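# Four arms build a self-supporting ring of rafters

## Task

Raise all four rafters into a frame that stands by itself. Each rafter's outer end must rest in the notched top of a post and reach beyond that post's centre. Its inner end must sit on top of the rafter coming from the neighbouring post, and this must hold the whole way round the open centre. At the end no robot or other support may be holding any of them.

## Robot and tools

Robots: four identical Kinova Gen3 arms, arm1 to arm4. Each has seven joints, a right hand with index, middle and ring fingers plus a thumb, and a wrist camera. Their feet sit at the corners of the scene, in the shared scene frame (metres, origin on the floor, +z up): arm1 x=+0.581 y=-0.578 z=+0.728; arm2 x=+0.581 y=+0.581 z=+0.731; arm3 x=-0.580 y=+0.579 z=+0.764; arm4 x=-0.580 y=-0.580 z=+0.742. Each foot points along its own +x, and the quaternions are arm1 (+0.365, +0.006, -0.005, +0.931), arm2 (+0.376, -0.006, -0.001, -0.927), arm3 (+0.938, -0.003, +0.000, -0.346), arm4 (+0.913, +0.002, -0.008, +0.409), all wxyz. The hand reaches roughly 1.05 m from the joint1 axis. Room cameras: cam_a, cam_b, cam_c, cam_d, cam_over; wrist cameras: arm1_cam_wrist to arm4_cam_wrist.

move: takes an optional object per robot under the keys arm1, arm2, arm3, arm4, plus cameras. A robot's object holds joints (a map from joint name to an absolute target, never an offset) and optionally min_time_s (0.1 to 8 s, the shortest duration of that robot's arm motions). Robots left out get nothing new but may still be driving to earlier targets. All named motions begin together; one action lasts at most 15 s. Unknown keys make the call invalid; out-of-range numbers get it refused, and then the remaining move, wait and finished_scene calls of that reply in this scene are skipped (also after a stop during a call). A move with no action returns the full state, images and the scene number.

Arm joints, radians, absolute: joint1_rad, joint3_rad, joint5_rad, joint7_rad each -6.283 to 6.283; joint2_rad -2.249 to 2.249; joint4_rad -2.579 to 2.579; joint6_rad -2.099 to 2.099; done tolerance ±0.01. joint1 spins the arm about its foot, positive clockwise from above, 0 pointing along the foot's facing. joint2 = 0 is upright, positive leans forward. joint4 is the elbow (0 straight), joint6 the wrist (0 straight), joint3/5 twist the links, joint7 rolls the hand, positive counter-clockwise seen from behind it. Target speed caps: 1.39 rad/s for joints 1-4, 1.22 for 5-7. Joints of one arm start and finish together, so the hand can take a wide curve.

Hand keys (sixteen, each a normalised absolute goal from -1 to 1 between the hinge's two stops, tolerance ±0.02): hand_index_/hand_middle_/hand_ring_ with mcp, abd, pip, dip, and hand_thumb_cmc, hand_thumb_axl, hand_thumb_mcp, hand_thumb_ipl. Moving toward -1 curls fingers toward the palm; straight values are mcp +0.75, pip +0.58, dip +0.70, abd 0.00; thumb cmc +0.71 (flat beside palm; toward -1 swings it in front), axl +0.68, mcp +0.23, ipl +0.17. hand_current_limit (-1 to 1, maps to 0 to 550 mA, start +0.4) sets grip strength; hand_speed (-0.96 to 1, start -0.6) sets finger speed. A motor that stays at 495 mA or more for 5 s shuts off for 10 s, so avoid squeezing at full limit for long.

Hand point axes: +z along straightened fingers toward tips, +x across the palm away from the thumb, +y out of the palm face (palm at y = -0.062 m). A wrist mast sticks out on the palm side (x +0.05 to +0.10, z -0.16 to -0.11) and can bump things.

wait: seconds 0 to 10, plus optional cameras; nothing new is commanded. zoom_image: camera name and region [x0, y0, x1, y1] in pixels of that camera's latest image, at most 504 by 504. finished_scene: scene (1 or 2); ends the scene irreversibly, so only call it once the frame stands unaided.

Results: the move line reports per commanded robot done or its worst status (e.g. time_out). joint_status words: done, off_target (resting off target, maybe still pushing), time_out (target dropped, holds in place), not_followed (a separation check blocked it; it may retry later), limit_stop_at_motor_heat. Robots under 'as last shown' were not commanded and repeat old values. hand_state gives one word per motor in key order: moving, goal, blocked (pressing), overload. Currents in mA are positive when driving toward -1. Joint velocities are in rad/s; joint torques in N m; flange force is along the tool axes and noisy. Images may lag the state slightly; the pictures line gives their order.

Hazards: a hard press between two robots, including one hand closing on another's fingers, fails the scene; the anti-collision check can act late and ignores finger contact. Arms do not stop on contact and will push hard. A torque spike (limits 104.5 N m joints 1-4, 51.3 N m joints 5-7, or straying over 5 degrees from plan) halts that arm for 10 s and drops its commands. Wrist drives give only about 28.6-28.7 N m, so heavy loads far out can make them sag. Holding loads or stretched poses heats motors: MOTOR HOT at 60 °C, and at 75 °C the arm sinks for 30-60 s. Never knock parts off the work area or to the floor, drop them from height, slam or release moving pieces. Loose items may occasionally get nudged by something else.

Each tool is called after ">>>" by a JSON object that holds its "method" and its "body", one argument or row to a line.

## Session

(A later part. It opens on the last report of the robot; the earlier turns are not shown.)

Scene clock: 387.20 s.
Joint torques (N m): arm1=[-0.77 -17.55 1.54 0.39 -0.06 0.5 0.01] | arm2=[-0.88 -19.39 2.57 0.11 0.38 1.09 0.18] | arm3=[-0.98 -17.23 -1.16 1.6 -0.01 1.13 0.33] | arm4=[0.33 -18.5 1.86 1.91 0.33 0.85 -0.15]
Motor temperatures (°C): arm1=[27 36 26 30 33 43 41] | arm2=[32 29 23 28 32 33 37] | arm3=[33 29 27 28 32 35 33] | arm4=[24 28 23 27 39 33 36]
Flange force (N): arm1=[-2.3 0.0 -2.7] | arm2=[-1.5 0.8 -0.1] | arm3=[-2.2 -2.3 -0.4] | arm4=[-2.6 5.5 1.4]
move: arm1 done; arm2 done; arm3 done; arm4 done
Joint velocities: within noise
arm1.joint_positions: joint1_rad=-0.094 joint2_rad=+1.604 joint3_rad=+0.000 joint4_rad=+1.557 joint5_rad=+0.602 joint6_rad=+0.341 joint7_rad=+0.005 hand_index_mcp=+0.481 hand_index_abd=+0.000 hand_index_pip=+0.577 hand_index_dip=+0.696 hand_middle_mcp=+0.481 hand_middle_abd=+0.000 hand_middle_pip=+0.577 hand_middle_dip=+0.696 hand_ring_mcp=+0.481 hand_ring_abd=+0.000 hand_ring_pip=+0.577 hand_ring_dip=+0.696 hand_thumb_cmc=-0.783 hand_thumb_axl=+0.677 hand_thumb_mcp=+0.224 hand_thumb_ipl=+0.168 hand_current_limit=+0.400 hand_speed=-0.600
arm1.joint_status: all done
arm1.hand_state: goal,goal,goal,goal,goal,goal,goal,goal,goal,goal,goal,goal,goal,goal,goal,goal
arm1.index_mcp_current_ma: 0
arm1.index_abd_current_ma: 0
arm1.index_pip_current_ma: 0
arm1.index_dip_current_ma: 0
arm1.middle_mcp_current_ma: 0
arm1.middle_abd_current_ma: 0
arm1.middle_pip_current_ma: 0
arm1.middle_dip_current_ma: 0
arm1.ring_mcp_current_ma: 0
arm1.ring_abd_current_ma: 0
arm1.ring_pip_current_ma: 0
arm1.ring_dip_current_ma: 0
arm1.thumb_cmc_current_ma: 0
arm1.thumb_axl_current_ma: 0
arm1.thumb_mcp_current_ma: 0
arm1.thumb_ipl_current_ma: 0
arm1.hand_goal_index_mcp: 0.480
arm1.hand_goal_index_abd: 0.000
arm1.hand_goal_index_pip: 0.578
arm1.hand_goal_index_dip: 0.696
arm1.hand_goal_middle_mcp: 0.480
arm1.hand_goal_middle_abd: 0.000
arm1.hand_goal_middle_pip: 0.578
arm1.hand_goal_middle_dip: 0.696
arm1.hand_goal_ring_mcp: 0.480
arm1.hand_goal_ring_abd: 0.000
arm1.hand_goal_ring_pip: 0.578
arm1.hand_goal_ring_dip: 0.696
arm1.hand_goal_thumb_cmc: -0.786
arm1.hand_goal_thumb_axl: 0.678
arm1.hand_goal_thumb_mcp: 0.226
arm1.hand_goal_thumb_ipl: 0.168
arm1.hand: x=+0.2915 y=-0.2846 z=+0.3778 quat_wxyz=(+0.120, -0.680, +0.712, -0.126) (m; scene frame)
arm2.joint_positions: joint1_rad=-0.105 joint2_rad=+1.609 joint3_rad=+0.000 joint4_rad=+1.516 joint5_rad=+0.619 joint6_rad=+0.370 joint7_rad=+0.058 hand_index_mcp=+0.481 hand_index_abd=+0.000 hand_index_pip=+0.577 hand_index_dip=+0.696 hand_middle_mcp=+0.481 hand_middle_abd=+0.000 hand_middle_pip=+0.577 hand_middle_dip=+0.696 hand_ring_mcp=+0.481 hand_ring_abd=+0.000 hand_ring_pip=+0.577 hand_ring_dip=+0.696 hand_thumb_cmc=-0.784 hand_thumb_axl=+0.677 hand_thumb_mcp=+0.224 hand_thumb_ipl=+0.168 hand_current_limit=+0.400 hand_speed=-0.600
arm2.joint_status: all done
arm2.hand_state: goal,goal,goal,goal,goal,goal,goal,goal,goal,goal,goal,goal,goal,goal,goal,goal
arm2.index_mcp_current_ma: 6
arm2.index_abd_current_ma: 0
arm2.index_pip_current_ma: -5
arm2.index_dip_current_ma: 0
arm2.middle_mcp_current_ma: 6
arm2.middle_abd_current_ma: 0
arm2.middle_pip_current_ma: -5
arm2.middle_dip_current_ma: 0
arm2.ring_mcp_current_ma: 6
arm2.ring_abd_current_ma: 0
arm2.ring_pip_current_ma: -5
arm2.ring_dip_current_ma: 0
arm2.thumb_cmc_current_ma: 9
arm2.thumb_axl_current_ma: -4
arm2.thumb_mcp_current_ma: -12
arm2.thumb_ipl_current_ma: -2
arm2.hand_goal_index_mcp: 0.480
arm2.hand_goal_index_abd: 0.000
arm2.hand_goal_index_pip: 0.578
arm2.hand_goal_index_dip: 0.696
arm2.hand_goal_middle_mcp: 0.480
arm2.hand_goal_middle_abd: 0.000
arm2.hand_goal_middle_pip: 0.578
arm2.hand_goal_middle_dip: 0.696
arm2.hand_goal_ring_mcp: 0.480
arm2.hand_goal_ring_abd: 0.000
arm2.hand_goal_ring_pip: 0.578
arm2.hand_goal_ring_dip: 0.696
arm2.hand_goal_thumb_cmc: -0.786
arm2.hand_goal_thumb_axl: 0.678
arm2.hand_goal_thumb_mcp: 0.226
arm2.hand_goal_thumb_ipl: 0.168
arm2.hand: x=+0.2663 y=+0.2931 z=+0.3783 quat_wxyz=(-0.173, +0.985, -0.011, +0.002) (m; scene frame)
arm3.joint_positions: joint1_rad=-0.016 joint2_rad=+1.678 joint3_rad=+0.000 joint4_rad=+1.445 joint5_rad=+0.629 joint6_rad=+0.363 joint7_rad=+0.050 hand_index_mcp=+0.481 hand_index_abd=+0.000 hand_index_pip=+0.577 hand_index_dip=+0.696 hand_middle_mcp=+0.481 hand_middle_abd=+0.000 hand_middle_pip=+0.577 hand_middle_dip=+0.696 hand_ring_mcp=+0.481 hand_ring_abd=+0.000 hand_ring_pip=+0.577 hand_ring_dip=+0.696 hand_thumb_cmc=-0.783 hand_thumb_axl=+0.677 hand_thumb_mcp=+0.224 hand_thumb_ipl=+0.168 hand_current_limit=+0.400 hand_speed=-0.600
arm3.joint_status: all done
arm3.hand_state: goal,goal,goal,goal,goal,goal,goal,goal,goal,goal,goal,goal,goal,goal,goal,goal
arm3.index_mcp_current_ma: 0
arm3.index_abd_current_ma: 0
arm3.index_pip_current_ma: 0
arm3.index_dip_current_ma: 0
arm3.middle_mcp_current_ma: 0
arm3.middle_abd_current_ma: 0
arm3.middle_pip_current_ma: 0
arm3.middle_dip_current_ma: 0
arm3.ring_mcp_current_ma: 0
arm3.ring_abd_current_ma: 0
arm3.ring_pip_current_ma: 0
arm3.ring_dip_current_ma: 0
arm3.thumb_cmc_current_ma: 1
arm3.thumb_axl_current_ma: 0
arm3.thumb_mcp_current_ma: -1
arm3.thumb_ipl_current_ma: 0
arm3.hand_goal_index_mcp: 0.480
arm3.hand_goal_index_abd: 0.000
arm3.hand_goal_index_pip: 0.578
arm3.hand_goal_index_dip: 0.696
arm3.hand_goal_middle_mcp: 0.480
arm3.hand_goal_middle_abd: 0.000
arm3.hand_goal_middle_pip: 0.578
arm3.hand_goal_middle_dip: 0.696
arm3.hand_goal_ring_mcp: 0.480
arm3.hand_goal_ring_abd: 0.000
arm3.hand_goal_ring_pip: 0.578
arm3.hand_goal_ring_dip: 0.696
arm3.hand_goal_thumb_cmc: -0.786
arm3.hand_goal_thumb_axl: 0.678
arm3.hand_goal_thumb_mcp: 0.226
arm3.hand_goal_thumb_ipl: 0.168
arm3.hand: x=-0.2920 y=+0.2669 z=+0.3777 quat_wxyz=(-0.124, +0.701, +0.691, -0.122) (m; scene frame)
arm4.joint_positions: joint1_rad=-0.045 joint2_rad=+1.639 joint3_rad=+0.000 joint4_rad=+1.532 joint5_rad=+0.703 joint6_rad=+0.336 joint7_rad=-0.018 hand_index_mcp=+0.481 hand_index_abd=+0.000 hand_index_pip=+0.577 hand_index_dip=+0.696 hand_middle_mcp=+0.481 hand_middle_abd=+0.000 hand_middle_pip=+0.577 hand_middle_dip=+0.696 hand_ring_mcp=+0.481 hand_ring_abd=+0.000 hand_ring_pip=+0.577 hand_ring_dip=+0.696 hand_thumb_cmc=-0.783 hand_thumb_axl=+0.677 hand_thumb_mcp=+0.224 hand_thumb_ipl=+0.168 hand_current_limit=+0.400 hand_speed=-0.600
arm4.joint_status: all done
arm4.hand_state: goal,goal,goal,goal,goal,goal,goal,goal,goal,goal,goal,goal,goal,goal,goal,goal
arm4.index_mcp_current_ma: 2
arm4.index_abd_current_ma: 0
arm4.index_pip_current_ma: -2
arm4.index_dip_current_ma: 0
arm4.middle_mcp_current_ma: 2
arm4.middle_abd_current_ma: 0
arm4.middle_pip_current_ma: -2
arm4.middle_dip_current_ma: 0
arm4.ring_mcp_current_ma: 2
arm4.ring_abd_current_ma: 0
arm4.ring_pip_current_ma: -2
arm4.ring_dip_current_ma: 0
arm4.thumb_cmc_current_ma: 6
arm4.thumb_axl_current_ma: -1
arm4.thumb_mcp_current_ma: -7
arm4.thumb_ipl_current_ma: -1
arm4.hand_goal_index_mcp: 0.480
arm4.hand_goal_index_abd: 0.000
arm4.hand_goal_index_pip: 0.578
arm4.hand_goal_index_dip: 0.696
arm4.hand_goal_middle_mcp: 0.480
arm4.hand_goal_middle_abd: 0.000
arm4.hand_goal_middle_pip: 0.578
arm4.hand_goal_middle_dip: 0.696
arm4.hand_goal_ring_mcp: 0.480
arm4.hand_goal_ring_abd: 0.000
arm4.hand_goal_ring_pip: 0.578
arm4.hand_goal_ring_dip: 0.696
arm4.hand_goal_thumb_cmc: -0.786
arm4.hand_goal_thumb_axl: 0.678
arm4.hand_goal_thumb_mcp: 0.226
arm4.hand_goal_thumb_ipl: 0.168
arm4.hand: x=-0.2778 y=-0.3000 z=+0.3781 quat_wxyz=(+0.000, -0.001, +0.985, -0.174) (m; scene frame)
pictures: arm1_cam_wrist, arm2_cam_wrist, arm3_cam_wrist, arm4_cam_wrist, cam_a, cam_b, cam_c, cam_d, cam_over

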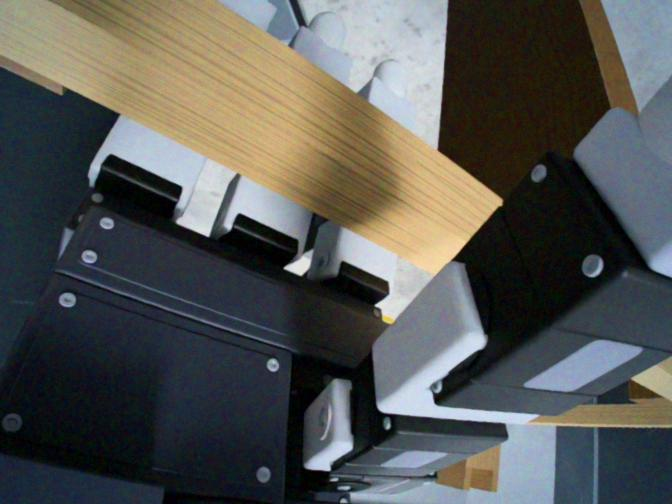

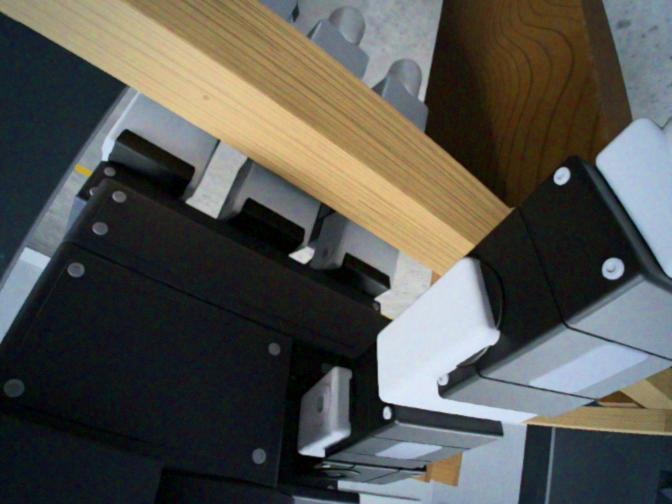

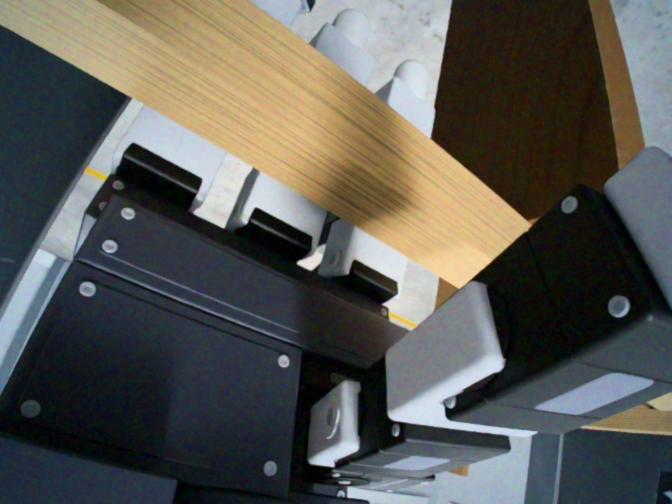

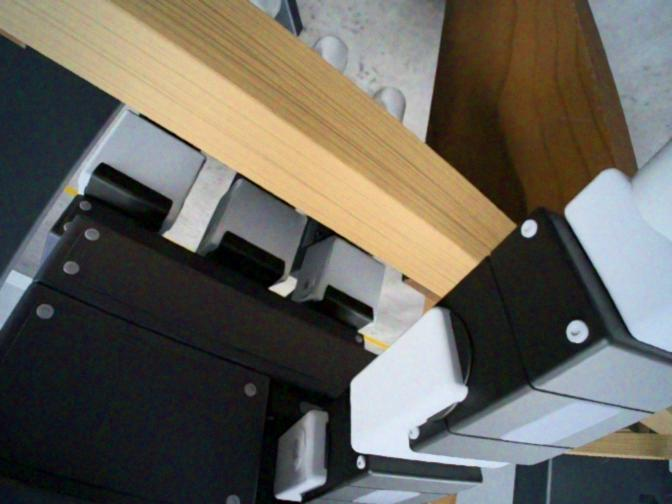

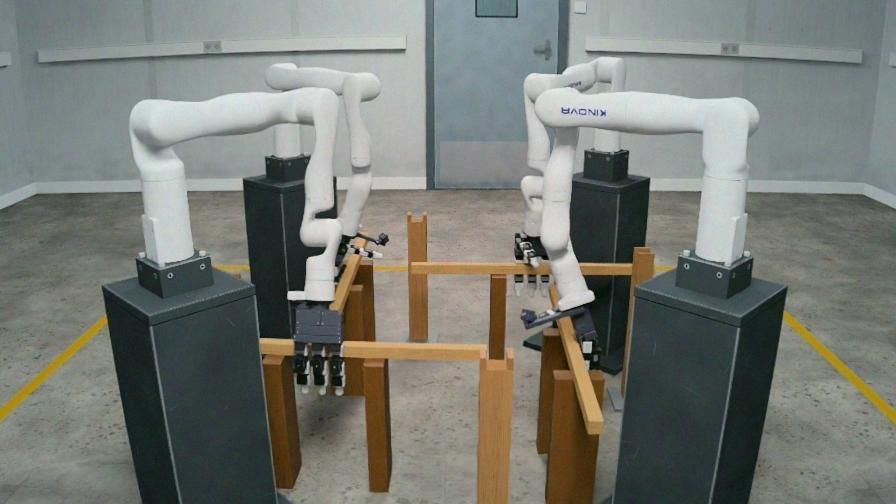

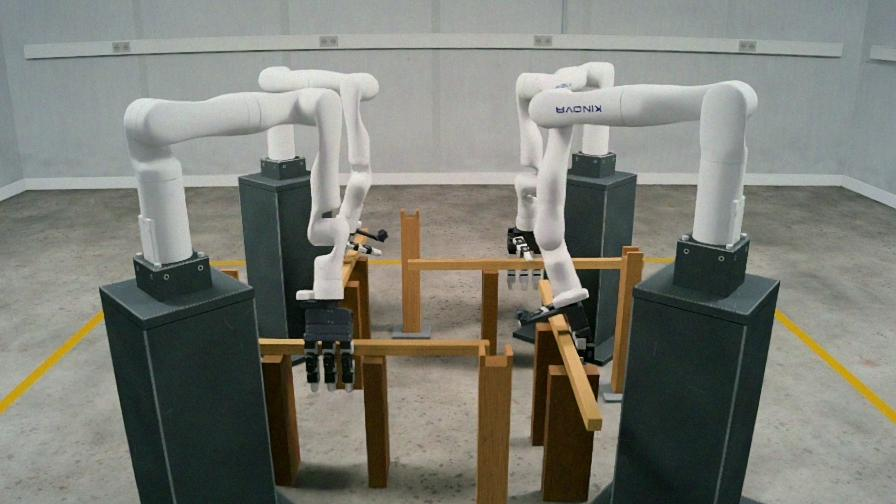

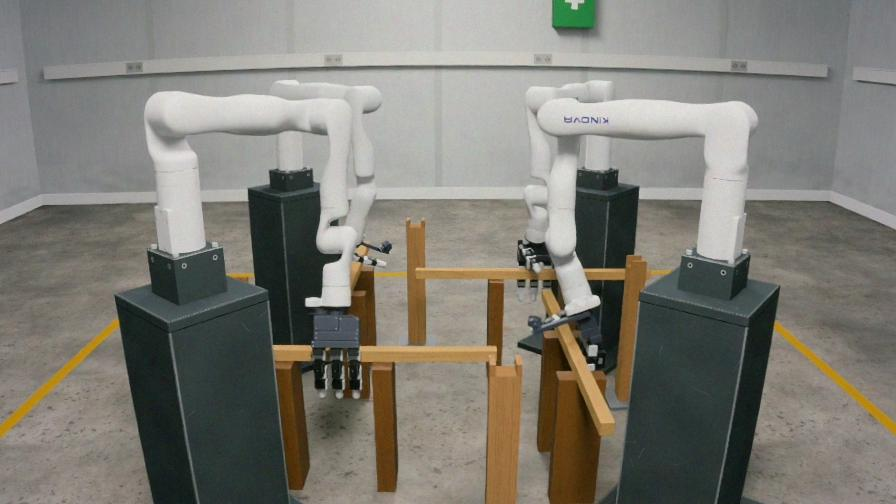

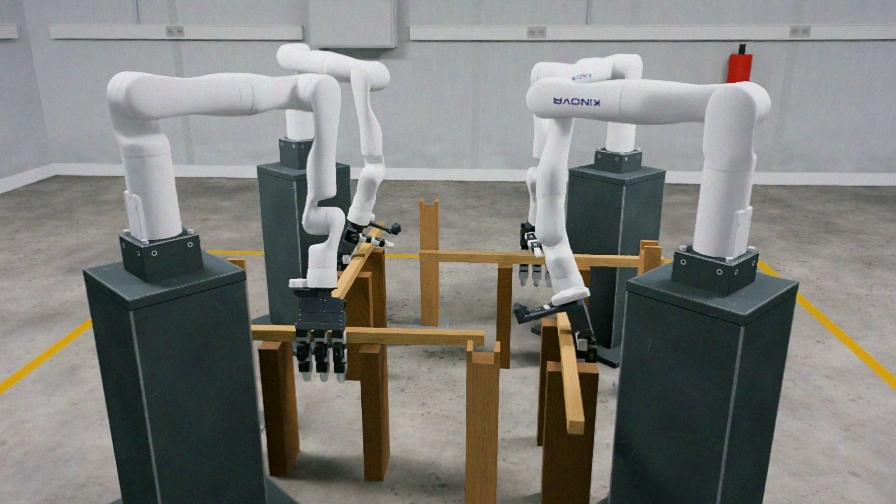

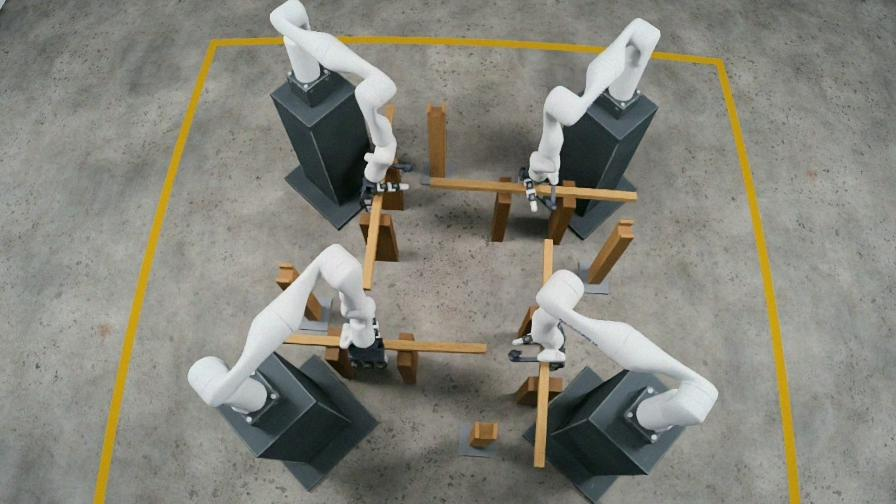

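>>> {"method": "move", "body": {
  "arm1": {"joints": {"joint1_rad": -0.1109, "joint2_rad": 1.5899, "joint4_rad": 1.5390, "joint5_rad": 0.5366, "joint6_rad": 0.3682, "joint7_rad": 0.0567}, "min_time_s": 2},
  "arm2": {"joints": {"joint1_rad": -0.1231, "joint2_rad": 1.5953, "joint4_rad": 1.4984, "joint5_rad": 0.5591, "joint6_rad": 0.3957, "joint7_rad": 0.1024}, "min_time_s": 2},
  "arm3": {"joints": {"joint1_rad": -0.0348, "joint2_rad": 1.6640, "joint4_rad": 1.4289, "joint5_rad": 0.5698, "joint6_rad": 0.3872, "joint7_rad": 0.0939}, "min_time_s": 2},
  "arm4": {"joints": {"joint1_rad": -0.0647, "joint2_rad": 1.6247, "joint4_rad": 1.5167, "joint5_rad": 0.6316, "joint6_rad": 0.3598, "joint7_rad": 0.0373}, "min_time_s": 2},
  "cameras": []
}}

>>> {"method": "move", "body": {
  "arm1": {"joints": {"hand_index_pip": -0.737, "hand_middle_pip": -0.737, "hand_ring_pip": -0.737}},
  "arm2": {"joints": {"hand_index_pip": -0.737, "hand_middle_pip": -0.737, "hand_ring_pip": -0.737}},
  "arm3": {"joints": {"hand_index_pip": -0.737, "hand_middle_pip": -0.737, "hand_ring_pip": -0.737}},
  "arm4": {"joints": {"hand_index_pip": -0.737, "hand_middle_pip": -0.737, "hand_ring_pip": -0.737}},
  "cameras": ["cam_a", "cam_b", "cam_c", "cam_d"]
}}

>>> {"method": "zoom_image", "body": {
  "camera": "cam_d",
  "region": [510, 260, 620, 440]
}}

>>> {"method": "zoom_image", "body": {
  "camera": "cam_a",
  "region": [510, 260, 620, 440]
}}

>>> {"method": "zoom_image", "body": {
  "camera": "cam_b",
  "region": [510, 260, 620, 440]
}}

>>> {"method": "zoom_image", "body": {
  "camera": "cam_c",
  "region": [510, 260, 620, 440]
}}

Scene clock: 406.63 s.
Joint torques (N m): arm1=[-1.08 -18.69 1.1 -0.35 -0.06 0.21 -0.01] | arm2=[-1.24 -20.54 2.06 -0.74 0.35 0.76 0.17] | arm3=[-1.51 -18.66 -1.89 0.59 -0.07 0.71 0.31] | arm4=[0.3 -18.67 1.89 1.54 0.36 0.88 -0.14]
Motor temperatures (°C): arm1=[27 37 26 30 33 43 41] | arm2=[32 29 23 28 32 33 37] | arm3=[33 29 27 28 32 35 33] | arm4=[24 28 23 27 40 33 36]
Flange force (N): arm1=[-2.3 -1.0 -1.4] | arm2=[-1.2 -0.6 1.1] | arm3=[-2.4 -3.6 0.9] | arm4=[-2.2 4.9 1.0]
move: arm1 done; arm2 done; arm3 done; arm4 done
Joint velocities: within noise
arm1.joint_positions: joint1_rad=-0.111 joint2_rad=+1.590 joint3_rad=+0.000 joint4_rad=+1.539 joint5_rad=+0.537 joint6_rad=+0.368 joint7_rad=+0.057 hand_index_mcp=+0.483 hand_index_abd=+0.000 hand_index_pip=+0.577 hand_index_dip=+0.696 hand_middle_mcp=+0.482 hand_middle_abd=+0.000 hand_middle_pip=+0.577 hand_middle_dip=+0.696 hand_ring_mcp=+0.481 hand_ring_abd=+0.000 hand_ring_pip=+0.577 hand_ring_dip=+0.696 hand_thumb_cmc=-0.783 hand_thumb_axl=+0.677 hand_thumb_mcp=+0.224 hand_thumb_ipl=+0.168 hand_current_limit=+0.400 hand_speed=-0.600
arm1.joint_status: all done
arm1.hand_state: goal,goal,goal,goal,goal,goal,goal,goal,goal,goal,goal,goal,goal,goal,goal,goal
arm1.index_mcp_current_ma: 0
arm1.index_abd_current_ma: 0
arm1.index_pip_current_ma: 0
arm1.index_dip_current_ma: 0
arm1.middle_mcp_current_ma: 0
arm1.middle_abd_current_ma: 0
arm1.middle_pip_current_ma: 0
arm1.middle_dip_current_ma: 0
arm1.ring_mcp_current_ma: 0
arm1.ring_abd_current_ma: 0
arm1.ring_pip_current_ma: 0
arm1.ring_dip_current_ma: 0
arm1.thumb_cmc_current_ma: 0
arm1.thumb_axl_current_ma: 0
arm1.thumb_mcp_current_ma: 0
arm1.thumb_ipl_current_ma: 0
arm1.hand_goal_index_mcp: 0.480
arm1.hand_goal_index_abd: 0.000
arm1.hand_goal_index_pip: 0.578
arm1.hand_goal_index_dip: 0.696
arm1.hand_goal_middle_mcp: 0.480
arm1.hand_goal_middle_abd: 0.000
arm1.hand_goal_middle_pip: 0.578
arm1.hand_goal_middle_dip: 0.696
arm1.hand_goal_ring_mcp: 0.480
arm1.hand_goal_ring_abd: 0.000
arm1.hand_goal_ring_pip: 0.578
arm1.hand_goal_ring_dip: 0.696
arm1.hand_goal_thumb_cmc: -0.786
arm1.hand_goal_thumb_axl: 0.678
arm1.hand_goal_thumb_mcp: 0.226
arm1.hand_goal_thumb_ipl: 0.168
arm1.hand: x=+0.2783 y=-0.2839 z=+0.3840 quat_wxyz=(+0.120, -0.680, +0.712, -0.125) (m; scene frame)
arm2.joint_positions: joint1_rad=-0.123 joint2_rad=+1.595 joint3_rad=+0.000 joint4_rad=+1.498 joint5_rad=+0.559 joint6_rad=+0.396 joint7_rad=+0.102 hand_index_mcp=+0.482 hand_index_abd=+0.000 hand_index_pip=+0.577 hand_index_dip=+0.696 hand_middle_mcp=+0.482 hand_middle_abd=+0.000 hand_middle_pip=+0.577 hand_middle_dip=+0.696 hand_ring_mcp=+0.481 hand_ring_abd=+0.000 hand_ring_pip=+0.577 hand_ring_dip=+0.696 hand_thumb_cmc=-0.784 hand_thumb_axl=+0.677 hand_thumb_mcp=+0.224 hand_thumb_ipl=+0.168 hand_current_limit=+0.400 hand_speed=-0.600
arm2.joint_status: all done
arm2.hand_state: goal,goal,goal,goal,goal,goal,goal,goal,goal,goal,goal,goal,goal,goal,goal,goal
arm2.index_mcp_current_ma: 10
arm2.index_abd_current_ma: 0
arm2.index_pip_current_ma: -5
arm2.index_dip_current_ma: 0
arm2.middle_mcp_current_ma: 7
arm2.middle_abd_current_ma: 0
arm2.middle_pip_current_ma: -5
arm2.middle_dip_current_ma: 0
arm2.ring_mcp_current_ma: 6
arm2.ring_abd_current_ma: 0
arm2.ring_pip_current_ma: -5
arm2.ring_dip_current_ma: 0
arm2.thumb_cmc_current_ma: 9
arm2.thumb_axl_current_ma: -4
arm2.thumb_mcp_current_ma: -12
arm2.thumb_ipl_current_ma: -2
arm2.hand_goal_index_mcp: 0.480
arm2.hand_goal_index_abd: 0.000
arm2.hand_goal_index_pip: 0.578
arm2.hand_goal_index_dip: 0.696
arm2.hand_goal_middle_mcp: 0.480
arm2.hand_goal_middle_abd: 0.000
arm2.hand_goal_middle_pip: 0.578
arm2.hand_goal_middle_dip: 0.696
arm2.hand_goal_ring_mcp: 0.480
arm2.hand_goal_ring_abd: 0.000
arm2.hand_goal_ring_pip: 0.578
arm2.hand_goal_ring_dip: 0.696
arm2.hand_goal_thumb_cmc: -0.786
arm2.hand_goal_thumb_axl: 0.678
arm2.hand_goal_thumb_mcp: 0.226
arm2.hand_goal_thumb_ipl: 0.168
arm2.hand: x=+0.2661 y=+0.2801 z=+0.3843 quat_wxyz=(-0.173, +0.985, -0.011, +0.002) (m; scene frame)
arm3.joint_positions: joint1_rad=-0.035 joint2_rad=+1.664 joint3_rad=+0.000 joint4_rad=+1.429 joint5_rad=+0.570 joint6_rad=+0.387 joint7_rad=+0.094 hand_index_mcp=+0.483 hand_index_abd=+0.000 hand_index_pip=+0.577 hand_index_dip=+0.696 hand_middle_mcp=+0.482 hand_middle_abd=+0.000 hand_middle_pip=+0.577 hand_middle_dip=+0.696 hand_ring_mcp=+0.481 hand_ring_abd=+0.000 hand_ring_pip=+0.577 hand_ring_dip=+0.696 hand_thumb_cmc=-0.783 hand_thumb_axl=+0.677 hand_thumb_mcp=+0.224 hand_thumb_ipl=+0.168 hand_current_limit=+0.400 hand_speed=-0.600
arm3.joint_status: all done
arm3.hand_state: goal,goal,goal,goal,goal,goal,goal,goal,goal,goal,goal,goal,goal,goal,goal,goal
arm3.index_mcp_current_ma: 1
arm3.index_abd_current_ma: 0
arm3.index_pip_current_ma: 0
arm3.index_dip_current_ma: 0
arm3.middle_mcp_current_ma: 1
arm3.middle_abd_current_ma: 0
arm3.middle_pip_current_ma: 0
arm3.middle_dip_current_ma: 0
arm3.ring_mcp_current_ma: 0
arm3.ring_abd_current_ma: 0
arm3.ring_pip_current_ma: 0
arm3.ring_dip_current_ma: 0
arm3.thumb_cmc_current_ma: 1
arm3.thumb_axl_current_ma: 0
arm3.thumb_mcp_current_ma: -1
arm3.thumb_ipl_current_ma: 0
arm3.hand_goal_index_mcp: 0.480
arm3.hand_goal_index_abd: 0.000
arm3.hand_goal_index_pip: 0.578
arm3.hand_goal_index_dip: 0.696
arm3.hand_goal_middle_mcp: 0.480
arm3.hand_goal_middle_abd: 0.000
arm3.hand_goal_middle_pip: 0.578
arm3.hand_goal_middle_dip: 0.696
arm3.hand_goal_ring_mcp: 0.480
arm3.hand_goal_ring_abd: 0.000
arm3.hand_goal_ring_pip: 0.578
arm3.hand_goal_ring_dip: 0.696
arm3.hand_goal_thumb_cmc: -0.786
arm3.hand_goal_thumb_axl: 0.678
arm3.hand_goal_thumb_mcp: 0.226
arm3.hand_goal_thumb_ipl: 0.168
arm3.hand: x=-0.2790 y=+0.2667 z=+0.3837 quat_wxyz=(-0.124, +0.701, +0.691, -0.122) (m; scene frame)
arm4.joint_positions: joint1_rad=-0.065 joint2_rad=+1.625 joint3_rad=+0.000 joint4_rad=+1.517 joint5_rad=+0.632 joint6_rad=+0.360 joint7_rad=+0.037 hand_index_mcp=+0.481 hand_index_abd=+0.000 hand_index_pip=+0.577 hand_index_dip=+0.696 hand_middle_mcp=+0.481 hand_middle_abd=+0.000 hand_middle_pip=+0.577 hand_middle_dip=+0.696 hand_ring_mcp=+0.481 hand_ring_abd=+0.000 hand_ring_pip=+0.577 hand_ring_dip=+0.696 hand_thumb_cmc=-0.783 hand_thumb_axl=+0.677 hand_thumb_mcp=+0.224 hand_thumb_ipl=+0.168 hand_current_limit=+0.400 hand_speed=-0.600
arm4.joint_status: all done
arm4.hand_state: goal,goal,goal,goal,goal,goal,goal,goal,goal,goal,goal,goal,goal,goal,goal,goal
arm4.index_mcp_current_ma: 2
arm4.index_abd_current_ma: 0
arm4.index_pip_current_ma: -2
arm4.index_dip_current_ma: 0
arm4.middle_mcp_current_ma: 2
arm4.middle_abd_current_ma: 0
arm4.middle_pip_current_ma: -2
arm4.middle_dip_current_ma: 0
arm4.ring_mcp_current_ma: 2
arm4.ring_abd_current_ma: 0
arm4.ring_pip_current_ma: -2
arm4.ring_dip_current_ma: 0
arm4.thumb_cmc_current_ma: 6
arm4.thumb_axl_current_ma: -1
arm4.thumb_mcp_current_ma: -7
arm4.thumb_ipl_current_ma: -1
arm4.hand_goal_index_mcp: 0.480
arm4.hand_goal_index_abd: 0.000
arm4.hand_goal_index_pip: 0.578
arm4.hand_goal_index_dip: 0.696
arm4.hand_goal_middle_mcp: 0.480
arm4.hand_goal_middle_abd: 0.000
arm4.hand_goal_middle_pip: 0.578
arm4.hand_goal_middle_dip: 0.696
arm4.hand_goal_ring_mcp: 0.480
arm4.hand_goal_ring_abd: 0.000
arm4.hand_goal_ring_pip: 0.578
arm4.hand_goal_ring_dip: 0.696
arm4.hand_goal_thumb_cmc: -0.786
arm4.hand_goal_thumb_axl: 0.678
arm4.hand_goal_thumb_mcp: 0.226
arm4.hand_goal_thumb_ipl: 0.168
arm4.hand: x=-0.2779 y=-0.2870 z=+0.3841 quat_wxyz=(+0.000, -0.002, +0.985, -0.174) (m; scene frame)
pictures: none
No camera images: "cameras" was empty.

Scene clock: 408.03 s.
Joint torques (N m): arm1=[-0.83 -18.82 1.51 0.1 -0.01 0.53 0.07] | arm2=[-0.83 -20.95 2.72 -0.12 0.4 1.24 0.17] | arm3=[-1.07 -18.72 -1.15 1.55 -0.02 1.34 0.4] | arm4=[0.32 -20.04 2.07 1.74 0.36 1.03 -0.14]
Motor temperatures (°C): arm1=[27 37 26 30 33 43 41] | arm2=[32 29 23 28 32 33 37] | arm3=[33 29 27 28 32 35 33] | arm4=[24 28 23 27 40 33 36]
Flange force (N): arm1=[-2.0 0.3 -0.4] | arm2=[-1.0 1.5 2.9] | arm3=[-2.5 -1.0 2.7] | arm4=[-2.4 6.5 4.4]
move: arm1 off_target; arm2 off_target; arm3 off_target; arm4 off_target
Joint velocities: within noise
arm1.joint_positions: joint1_rad=-0.111 joint2_rad=+1.590 joint3_rad=+0.000 joint4_rad=+1.539 joint5_rad=+0.537 joint6_rad=+0.368 joint7_rad=+0.057 hand_index_mcp=+0.483 hand_index_abd=+0.000 hand_index_pip=-0.725 hand_index_dip=+0.696 hand_middle_mcp=+0.482 hand_middle_abd=+0.000 hand_middle_pip=-0.721 hand_middle_dip=+0.696 hand_ring_mcp=+0.482 hand_ring_abd=+0.001 hand_ring_pip=-0.714 hand_ring_dip=+0.696 hand_thumb_cmc=-0.783 hand_thumb_axl=+0.677 hand_thumb_mcp=+0.224 hand_thumb_ipl=+0.168 hand_current_limit=+0.400 hand_speed=-0.600
arm1.joint_status: hand_ring_pip off_target (ended at -0.714, target -0.737); the others done
arm1.hand_state: goal,goal,goal,goal,goal,goal,goal,goal,goal,goal,blocked,goal,goal,goal,goal,goal
arm1.index_mcp_current_ma: 0
arm1.index_abd_current_ma: 0
arm1.index_pip_current_ma: 3
arm1.index_dip_current_ma: 0
arm1.middle_mcp_current_ma: 0
arm1.middle_abd_current_ma: 0
arm1.middle_pip_current_ma: 5
arm1.middle_dip_current_ma: 0
arm1.ring_mcp_current_ma: 0
arm1.ring_abd_current_ma: 0
arm1.ring_pip_current_ma: 11
arm1.ring_dip_current_ma: 0
arm1.thumb_cmc_current_ma: 0
arm1.thumb_axl_current_ma: 0
arm1.thumb_mcp_current_ma: 0
arm1.thumb_ipl_current_ma: 0
arm1.hand_goal_index_mcp: 0.480
arm1.hand_goal_index_abd: 0.000
arm1.hand_goal_index_pip: -0.736
arm1.hand_goal_index_dip: 0.696
arm1.hand_goal_middle_mcp: 0.480
arm1.hand_goal_middle_abd: 0.000
arm1.hand_goal_middle_pip: -0.736
arm1.hand_goal_middle_dip: 0.696
arm1.hand_goal_ring_mcp: 0.480
arm1.hand_goal_ring_abd: 0.000
arm1.hand_goal_ring_pip: -0.736
arm1.hand_goal_ring_dip: 0.696
arm1.hand_goal_thumb_cmc: -0.786
arm1.hand_goal_thumb_axl: 0.678
arm1.hand_goal_thumb_mcp: 0.226
arm1.hand_goal_thumb_ipl: 0.168
arm1.hand: x=+0.2783 y=-0.2839 z=+0.3840 quat_wxyz=(+0.120, -0.680, +0.712, -0.125) (m; scene frame)
arm2.joint_positions: joint1_rad=-0.123 joint2_rad=+1.595 joint3_rad=+0.000 joint4_rad=+1.498 joint5_rad=+0.559 joint6_rad=+0.396 joint7_rad=+0.102 hand_index_mcp=+0.484 hand_index_abd=+0.000 hand_index_pip=-0.715 hand_index_dip=+0.696 hand_middle_mcp=+0.484 hand_middle_abd=+0.000 hand_middle_pip=-0.715 hand_middle_dip=+0.696 hand_ring_mcp=+0.484 hand_ring_abd=+0.000 hand_ring_pip=-0.715 hand_ring_dip=+0.696 hand_thumb_cmc=-0.784 hand_thumb_axl=+0.677 hand_thumb_mcp=+0.224 hand_thumb_ipl=+0.168 hand_current_limit=+0.400 hand_speed=-0.600
arm2.joint_status: hand_index_pip off_target (ended at -0.715, target -0.737); hand_middle_pip off_target (ended at -0.715, target -0.737); hand_ring_pip off_target (ended at -0.715, target -0.737)
arm2.hand_state: goal,goal,blocked,goal,goal,goal,blocked,goal,goal,goal,blocked,goal,goal,goal,goal,goal
arm2.index_mcp_current_ma: 18
arm2.index_abd_current_ma: -2
arm2.index_pip_current_ma: 99
arm2.index_dip_current_ma: 0
arm2.middle_mcp_current_ma: 19
arm2.middle_abd_current_ma: 0
arm2.middle_pip_current_ma: 98
arm2.middle_dip_current_ma: 0
arm2.ring_mcp_current_ma: 20
arm2.ring_abd_current_ma: 0
arm2.ring_pip_current_ma: 98
arm2.ring_dip_current_ma: 0
arm2.thumb_cmc_current_ma: 9
arm2.thumb_axl_current_ma: -4
arm2.thumb_mcp_current_ma: -12
arm2.thumb_ipl_current_ma: -2
arm2.hand_goal_index_mcp: 0.480
arm2.hand_goal_index_abd: 0.000
arm2.hand_goal_index_pip: -0.736
arm2.hand_goal_index_dip: 0.696
arm2.hand_goal_middle_mcp: 0.480
arm2.hand_goal_middle_abd: 0.000
arm2.hand_goal_middle_pip: -0.736
arm2.hand_goal_middle_dip: 0.696
arm2.hand_goal_ring_mcp: 0.480
arm2.hand_goal_ring_abd: 0.000
arm2.hand_goal_ring_pip: -0.736
arm2.hand_goal_ring_dip: 0.696
arm2.hand_goal_thumb_cmc: -0.786
arm2.hand_goal_thumb_axl: 0.678
arm2.hand_goal_thumb_mcp: 0.226
arm2.hand_goal_thumb_ipl: 0.168
arm2.hand: x=+0.2660 y=+0.2800 z=+0.3843 quat_wxyz=(-0.173, +0.985, -0.011, +0.002) (m; scene frame)
arm3.joint_positions: joint1_rad=-0.035 joint2_rad=+1.664 joint3_rad=+0.000 joint4_rad=+1.429 joint5_rad=+0.570 joint6_rad=+0.387 joint7_rad=+0.094 hand_index_mcp=+0.484 hand_index_abd=+0.000 hand_index_pip=-0.717 hand_index_dip=+0.696 hand_middle_mcp=+0.484 hand_middle_abd=+0.001 hand_middle_pip=-0.715 hand_middle_dip=+0.696 hand_ring_mcp=+0.483 hand_ring_abd=+0.001 hand_ring_pip=-0.711 hand_ring_dip=+0.696 hand_thumb_cmc=-0.783 hand_thumb_axl=+0.677 hand_thumb_mcp=+0.224 hand_thumb_ipl=+0.168 hand_current_limit=+0.400 hand_speed=-0.600
arm3.joint_status: hand_middle_pip off_target (ended at -0.715, target -0.737); hand_ring_pip off_target (ended at -0.711, target -0.737); the others done
arm3.hand_state: goal,goal,goal,goal,goal,goal,blocked,goal,goal,goal,blocked,goal,goal,goal,goal,goal
arm3.index_mcp_current_ma: 2
arm3.index_abd_current_ma: 0
arm3.index_pip_current_ma: 18
arm3.index_dip_current_ma: 0
arm3.middle_mcp_current_ma: 2
arm3.middle_abd_current_ma: 0
arm3.middle_pip_current_ma: 21
arm3.middle_dip_current_ma: 0
arm3.ring_mcp_current_ma: 1
arm3.ring_abd_current_ma: 0
arm3.ring_pip_current_ma: 28
arm3.ring_dip_current_ma: 0
arm3.thumb_cmc_current_ma: 1
arm3.thumb_axl_current_ma: 0
arm3.thumb_mcp_current_ma: -1
arm3.thumb_ipl_current_ma: 0
arm3.hand_goal_index_mcp: 0.480
arm3.hand_goal_index_abd: 0.000
arm3.hand_goal_index_pip: -0.736
arm3.hand_goal_index_dip: 0.696
arm3.hand_goal_middle_mcp: 0.480
arm3.hand_goal_middle_abd: 0.000
arm3.hand_goal_middle_pip: -0.736
arm3.hand_goal_middle_dip: 0.696
arm3.hand_goal_ring_mcp: 0.480
arm3.hand_goal_ring_abd: 0.000
arm3.hand_goal_ring_pip: -0.736
arm3.hand_goal_ring_dip: 0.696
arm3.hand_goal_thumb_cmc: -0.786
arm3.hand_goal_thumb_axl: 0.678
arm3.hand_goal_thumb_mcp: 0.226
arm3.hand_goal_thumb_ipl: 0.168
arm3.hand: x=-0.2790 y=+0.2667 z=+0.3837 quat_wxyz=(-0.124, +0.701, +0.691, -0.122) (m; scene frame)
arm4.joint_positions: joint1_rad=-0.065 joint2_rad=+1.625 joint3_rad=+0.000 joint4_rad=+1.517 joint5_rad=+0.632 joint6_rad=+0.360 joint7_rad=+0.037 hand_index_mcp=+0.486 hand_index_abd=+0.000 hand_index_pip=-0.716 hand_index_dip=+0.696 hand_middle_mcp=+0.486 hand_middle_abd=+0.000 hand_middle_pip=-0.716 hand_middle_dip=+0.696 hand_ring_mcp=+0.486 hand_ring_abd=+0.000 hand_ring_pip=-0.716 hand_ring_dip=+0.696 hand_thumb_cmc=-0.783 hand_thumb_axl=+0.677 hand_thumb_mcp=+0.224 hand_thumb_ipl=+0.168 hand_current_limit=+0.400 hand_speed=-0.600
arm4.joint_status: hand_index_pip off_target (ended at -0.716, target -0.737); hand_middle_pip off_target (ended at -0.716, target -0.737); hand_ring_pip off_target (ended at -0.716, target -0.737)
arm4.hand_state: goal,goal,goal,goal,goal,goal,blocked,goal,goal,goal,goal,goal,goal,goal,goal,goal
arm4.index_mcp_current_ma: 14
arm4.index_abd_current_ma: 0
arm4.index_pip_current_ma: 60
arm4.index_dip_current_ma: 0
arm4.middle_mcp_current_ma: 15
arm4.middle_abd_current_ma: 0
arm4.middle_pip_current_ma: 60
arm4.middle_dip_current_ma: 0
arm4.ring_mcp_current_ma: 14
arm4.ring_abd_current_ma: 0
arm4.ring_pip_current_ma: 60
arm4.ring_dip_current_ma: 0
arm4.thumb_cmc_current_ma: 6
arm4.thumb_axl_current_ma: -1
arm4.thumb_mcp_current_ma: -7
arm4.thumb_ipl_current_ma: -1
arm4.hand_goal_index_mcp: 0.480
arm4.hand_goal_index_abd: 0.000
arm4.hand_goal_index_pip: -0.736
arm4.hand_goal_index_dip: 0.696
arm4.hand_goal_middle_mcp: 0.480
arm4.hand_goal_middle_abd: 0.000
arm4.hand_goal_middle_pip: -0.736
arm4.hand_goal_middle_dip: 0.696
arm4.hand_goal_ring_mcp: 0.480
arm4.hand_goal_ring_abd: 0.000
arm4.hand_goal_ring_pip: -0.736
arm4.hand_goal_ring_dip: 0.696
arm4.hand_goal_thumb_cmc: -0.786
arm4.hand_goal_thumb_axl: 0.678
arm4.hand_goal_thumb_mcp: 0.226
arm4.hand_goal_thumb_ipl: 0.168
arm4.hand: x=-0.2779 y=-0.2870 z=+0.3841 quat_wxyz=(+0.000, -0.002, +0.985, -0.174) (m; scene frame)
pictures: cam_a, cam_b, cam_c, cam_d

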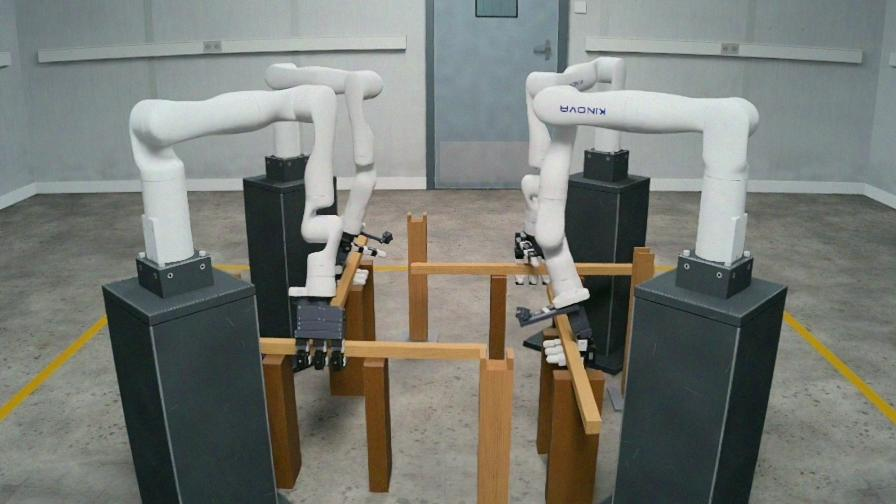

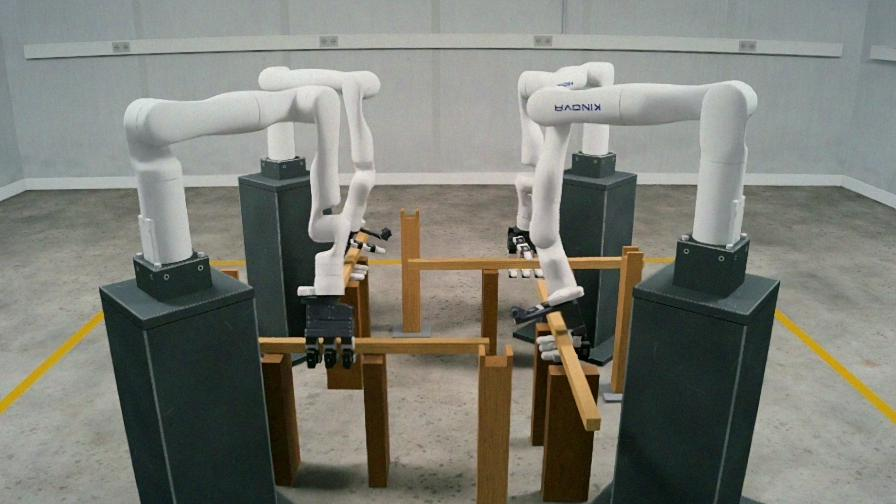

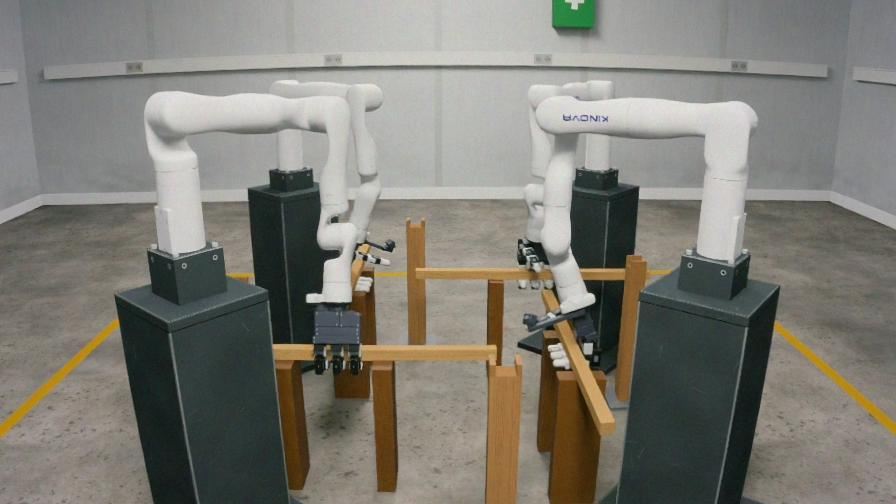

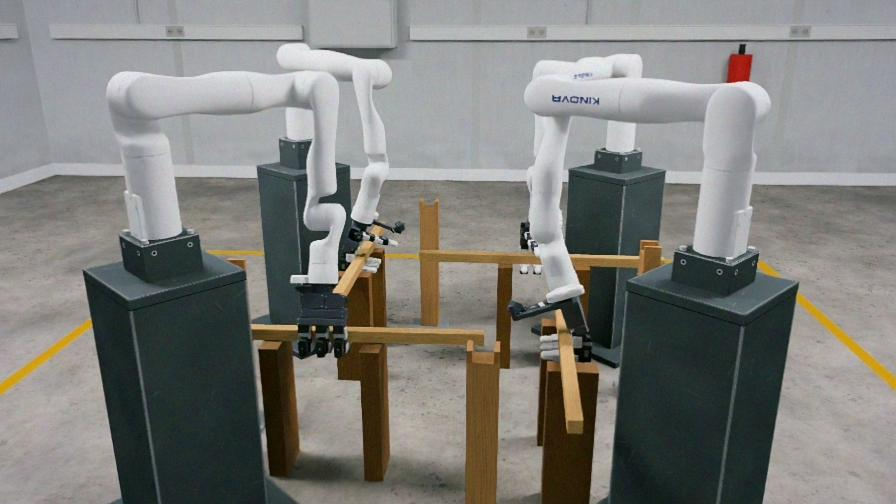

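Scaled by 2.800 from the camera's 896x504 image, which has a finer 1280x720 frame.

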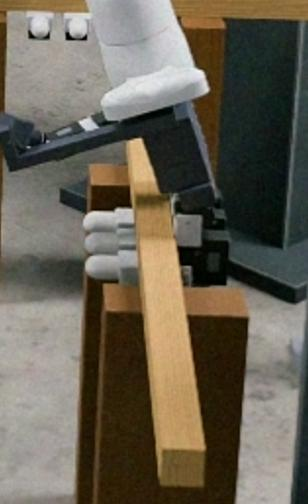

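Scaled by 2.800 from the camera's 896x504 image, which has a finer 1280x720 frame.

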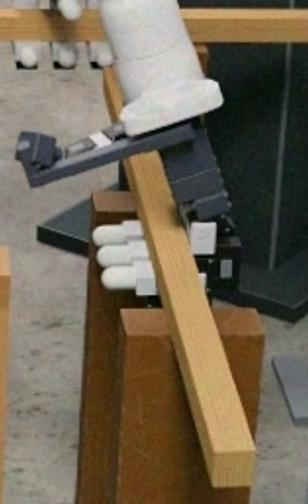

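Scaled by 2.800 from the camera's 896x504 image, which has a finer 1280x720 frame.

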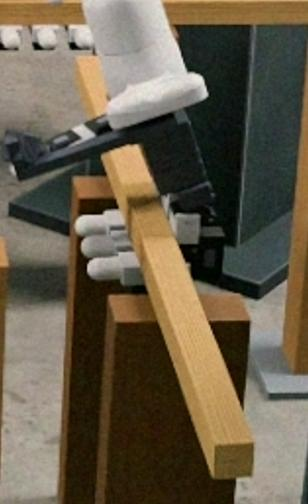

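Scaled by 2.800 from the camera's 896x504 image, which has a finer 1280x720 frame.

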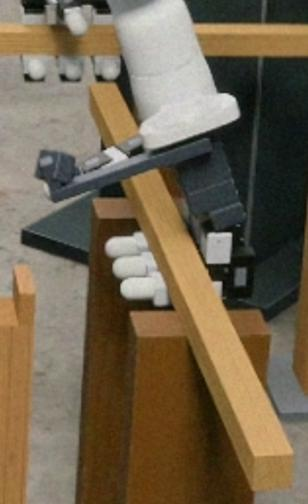

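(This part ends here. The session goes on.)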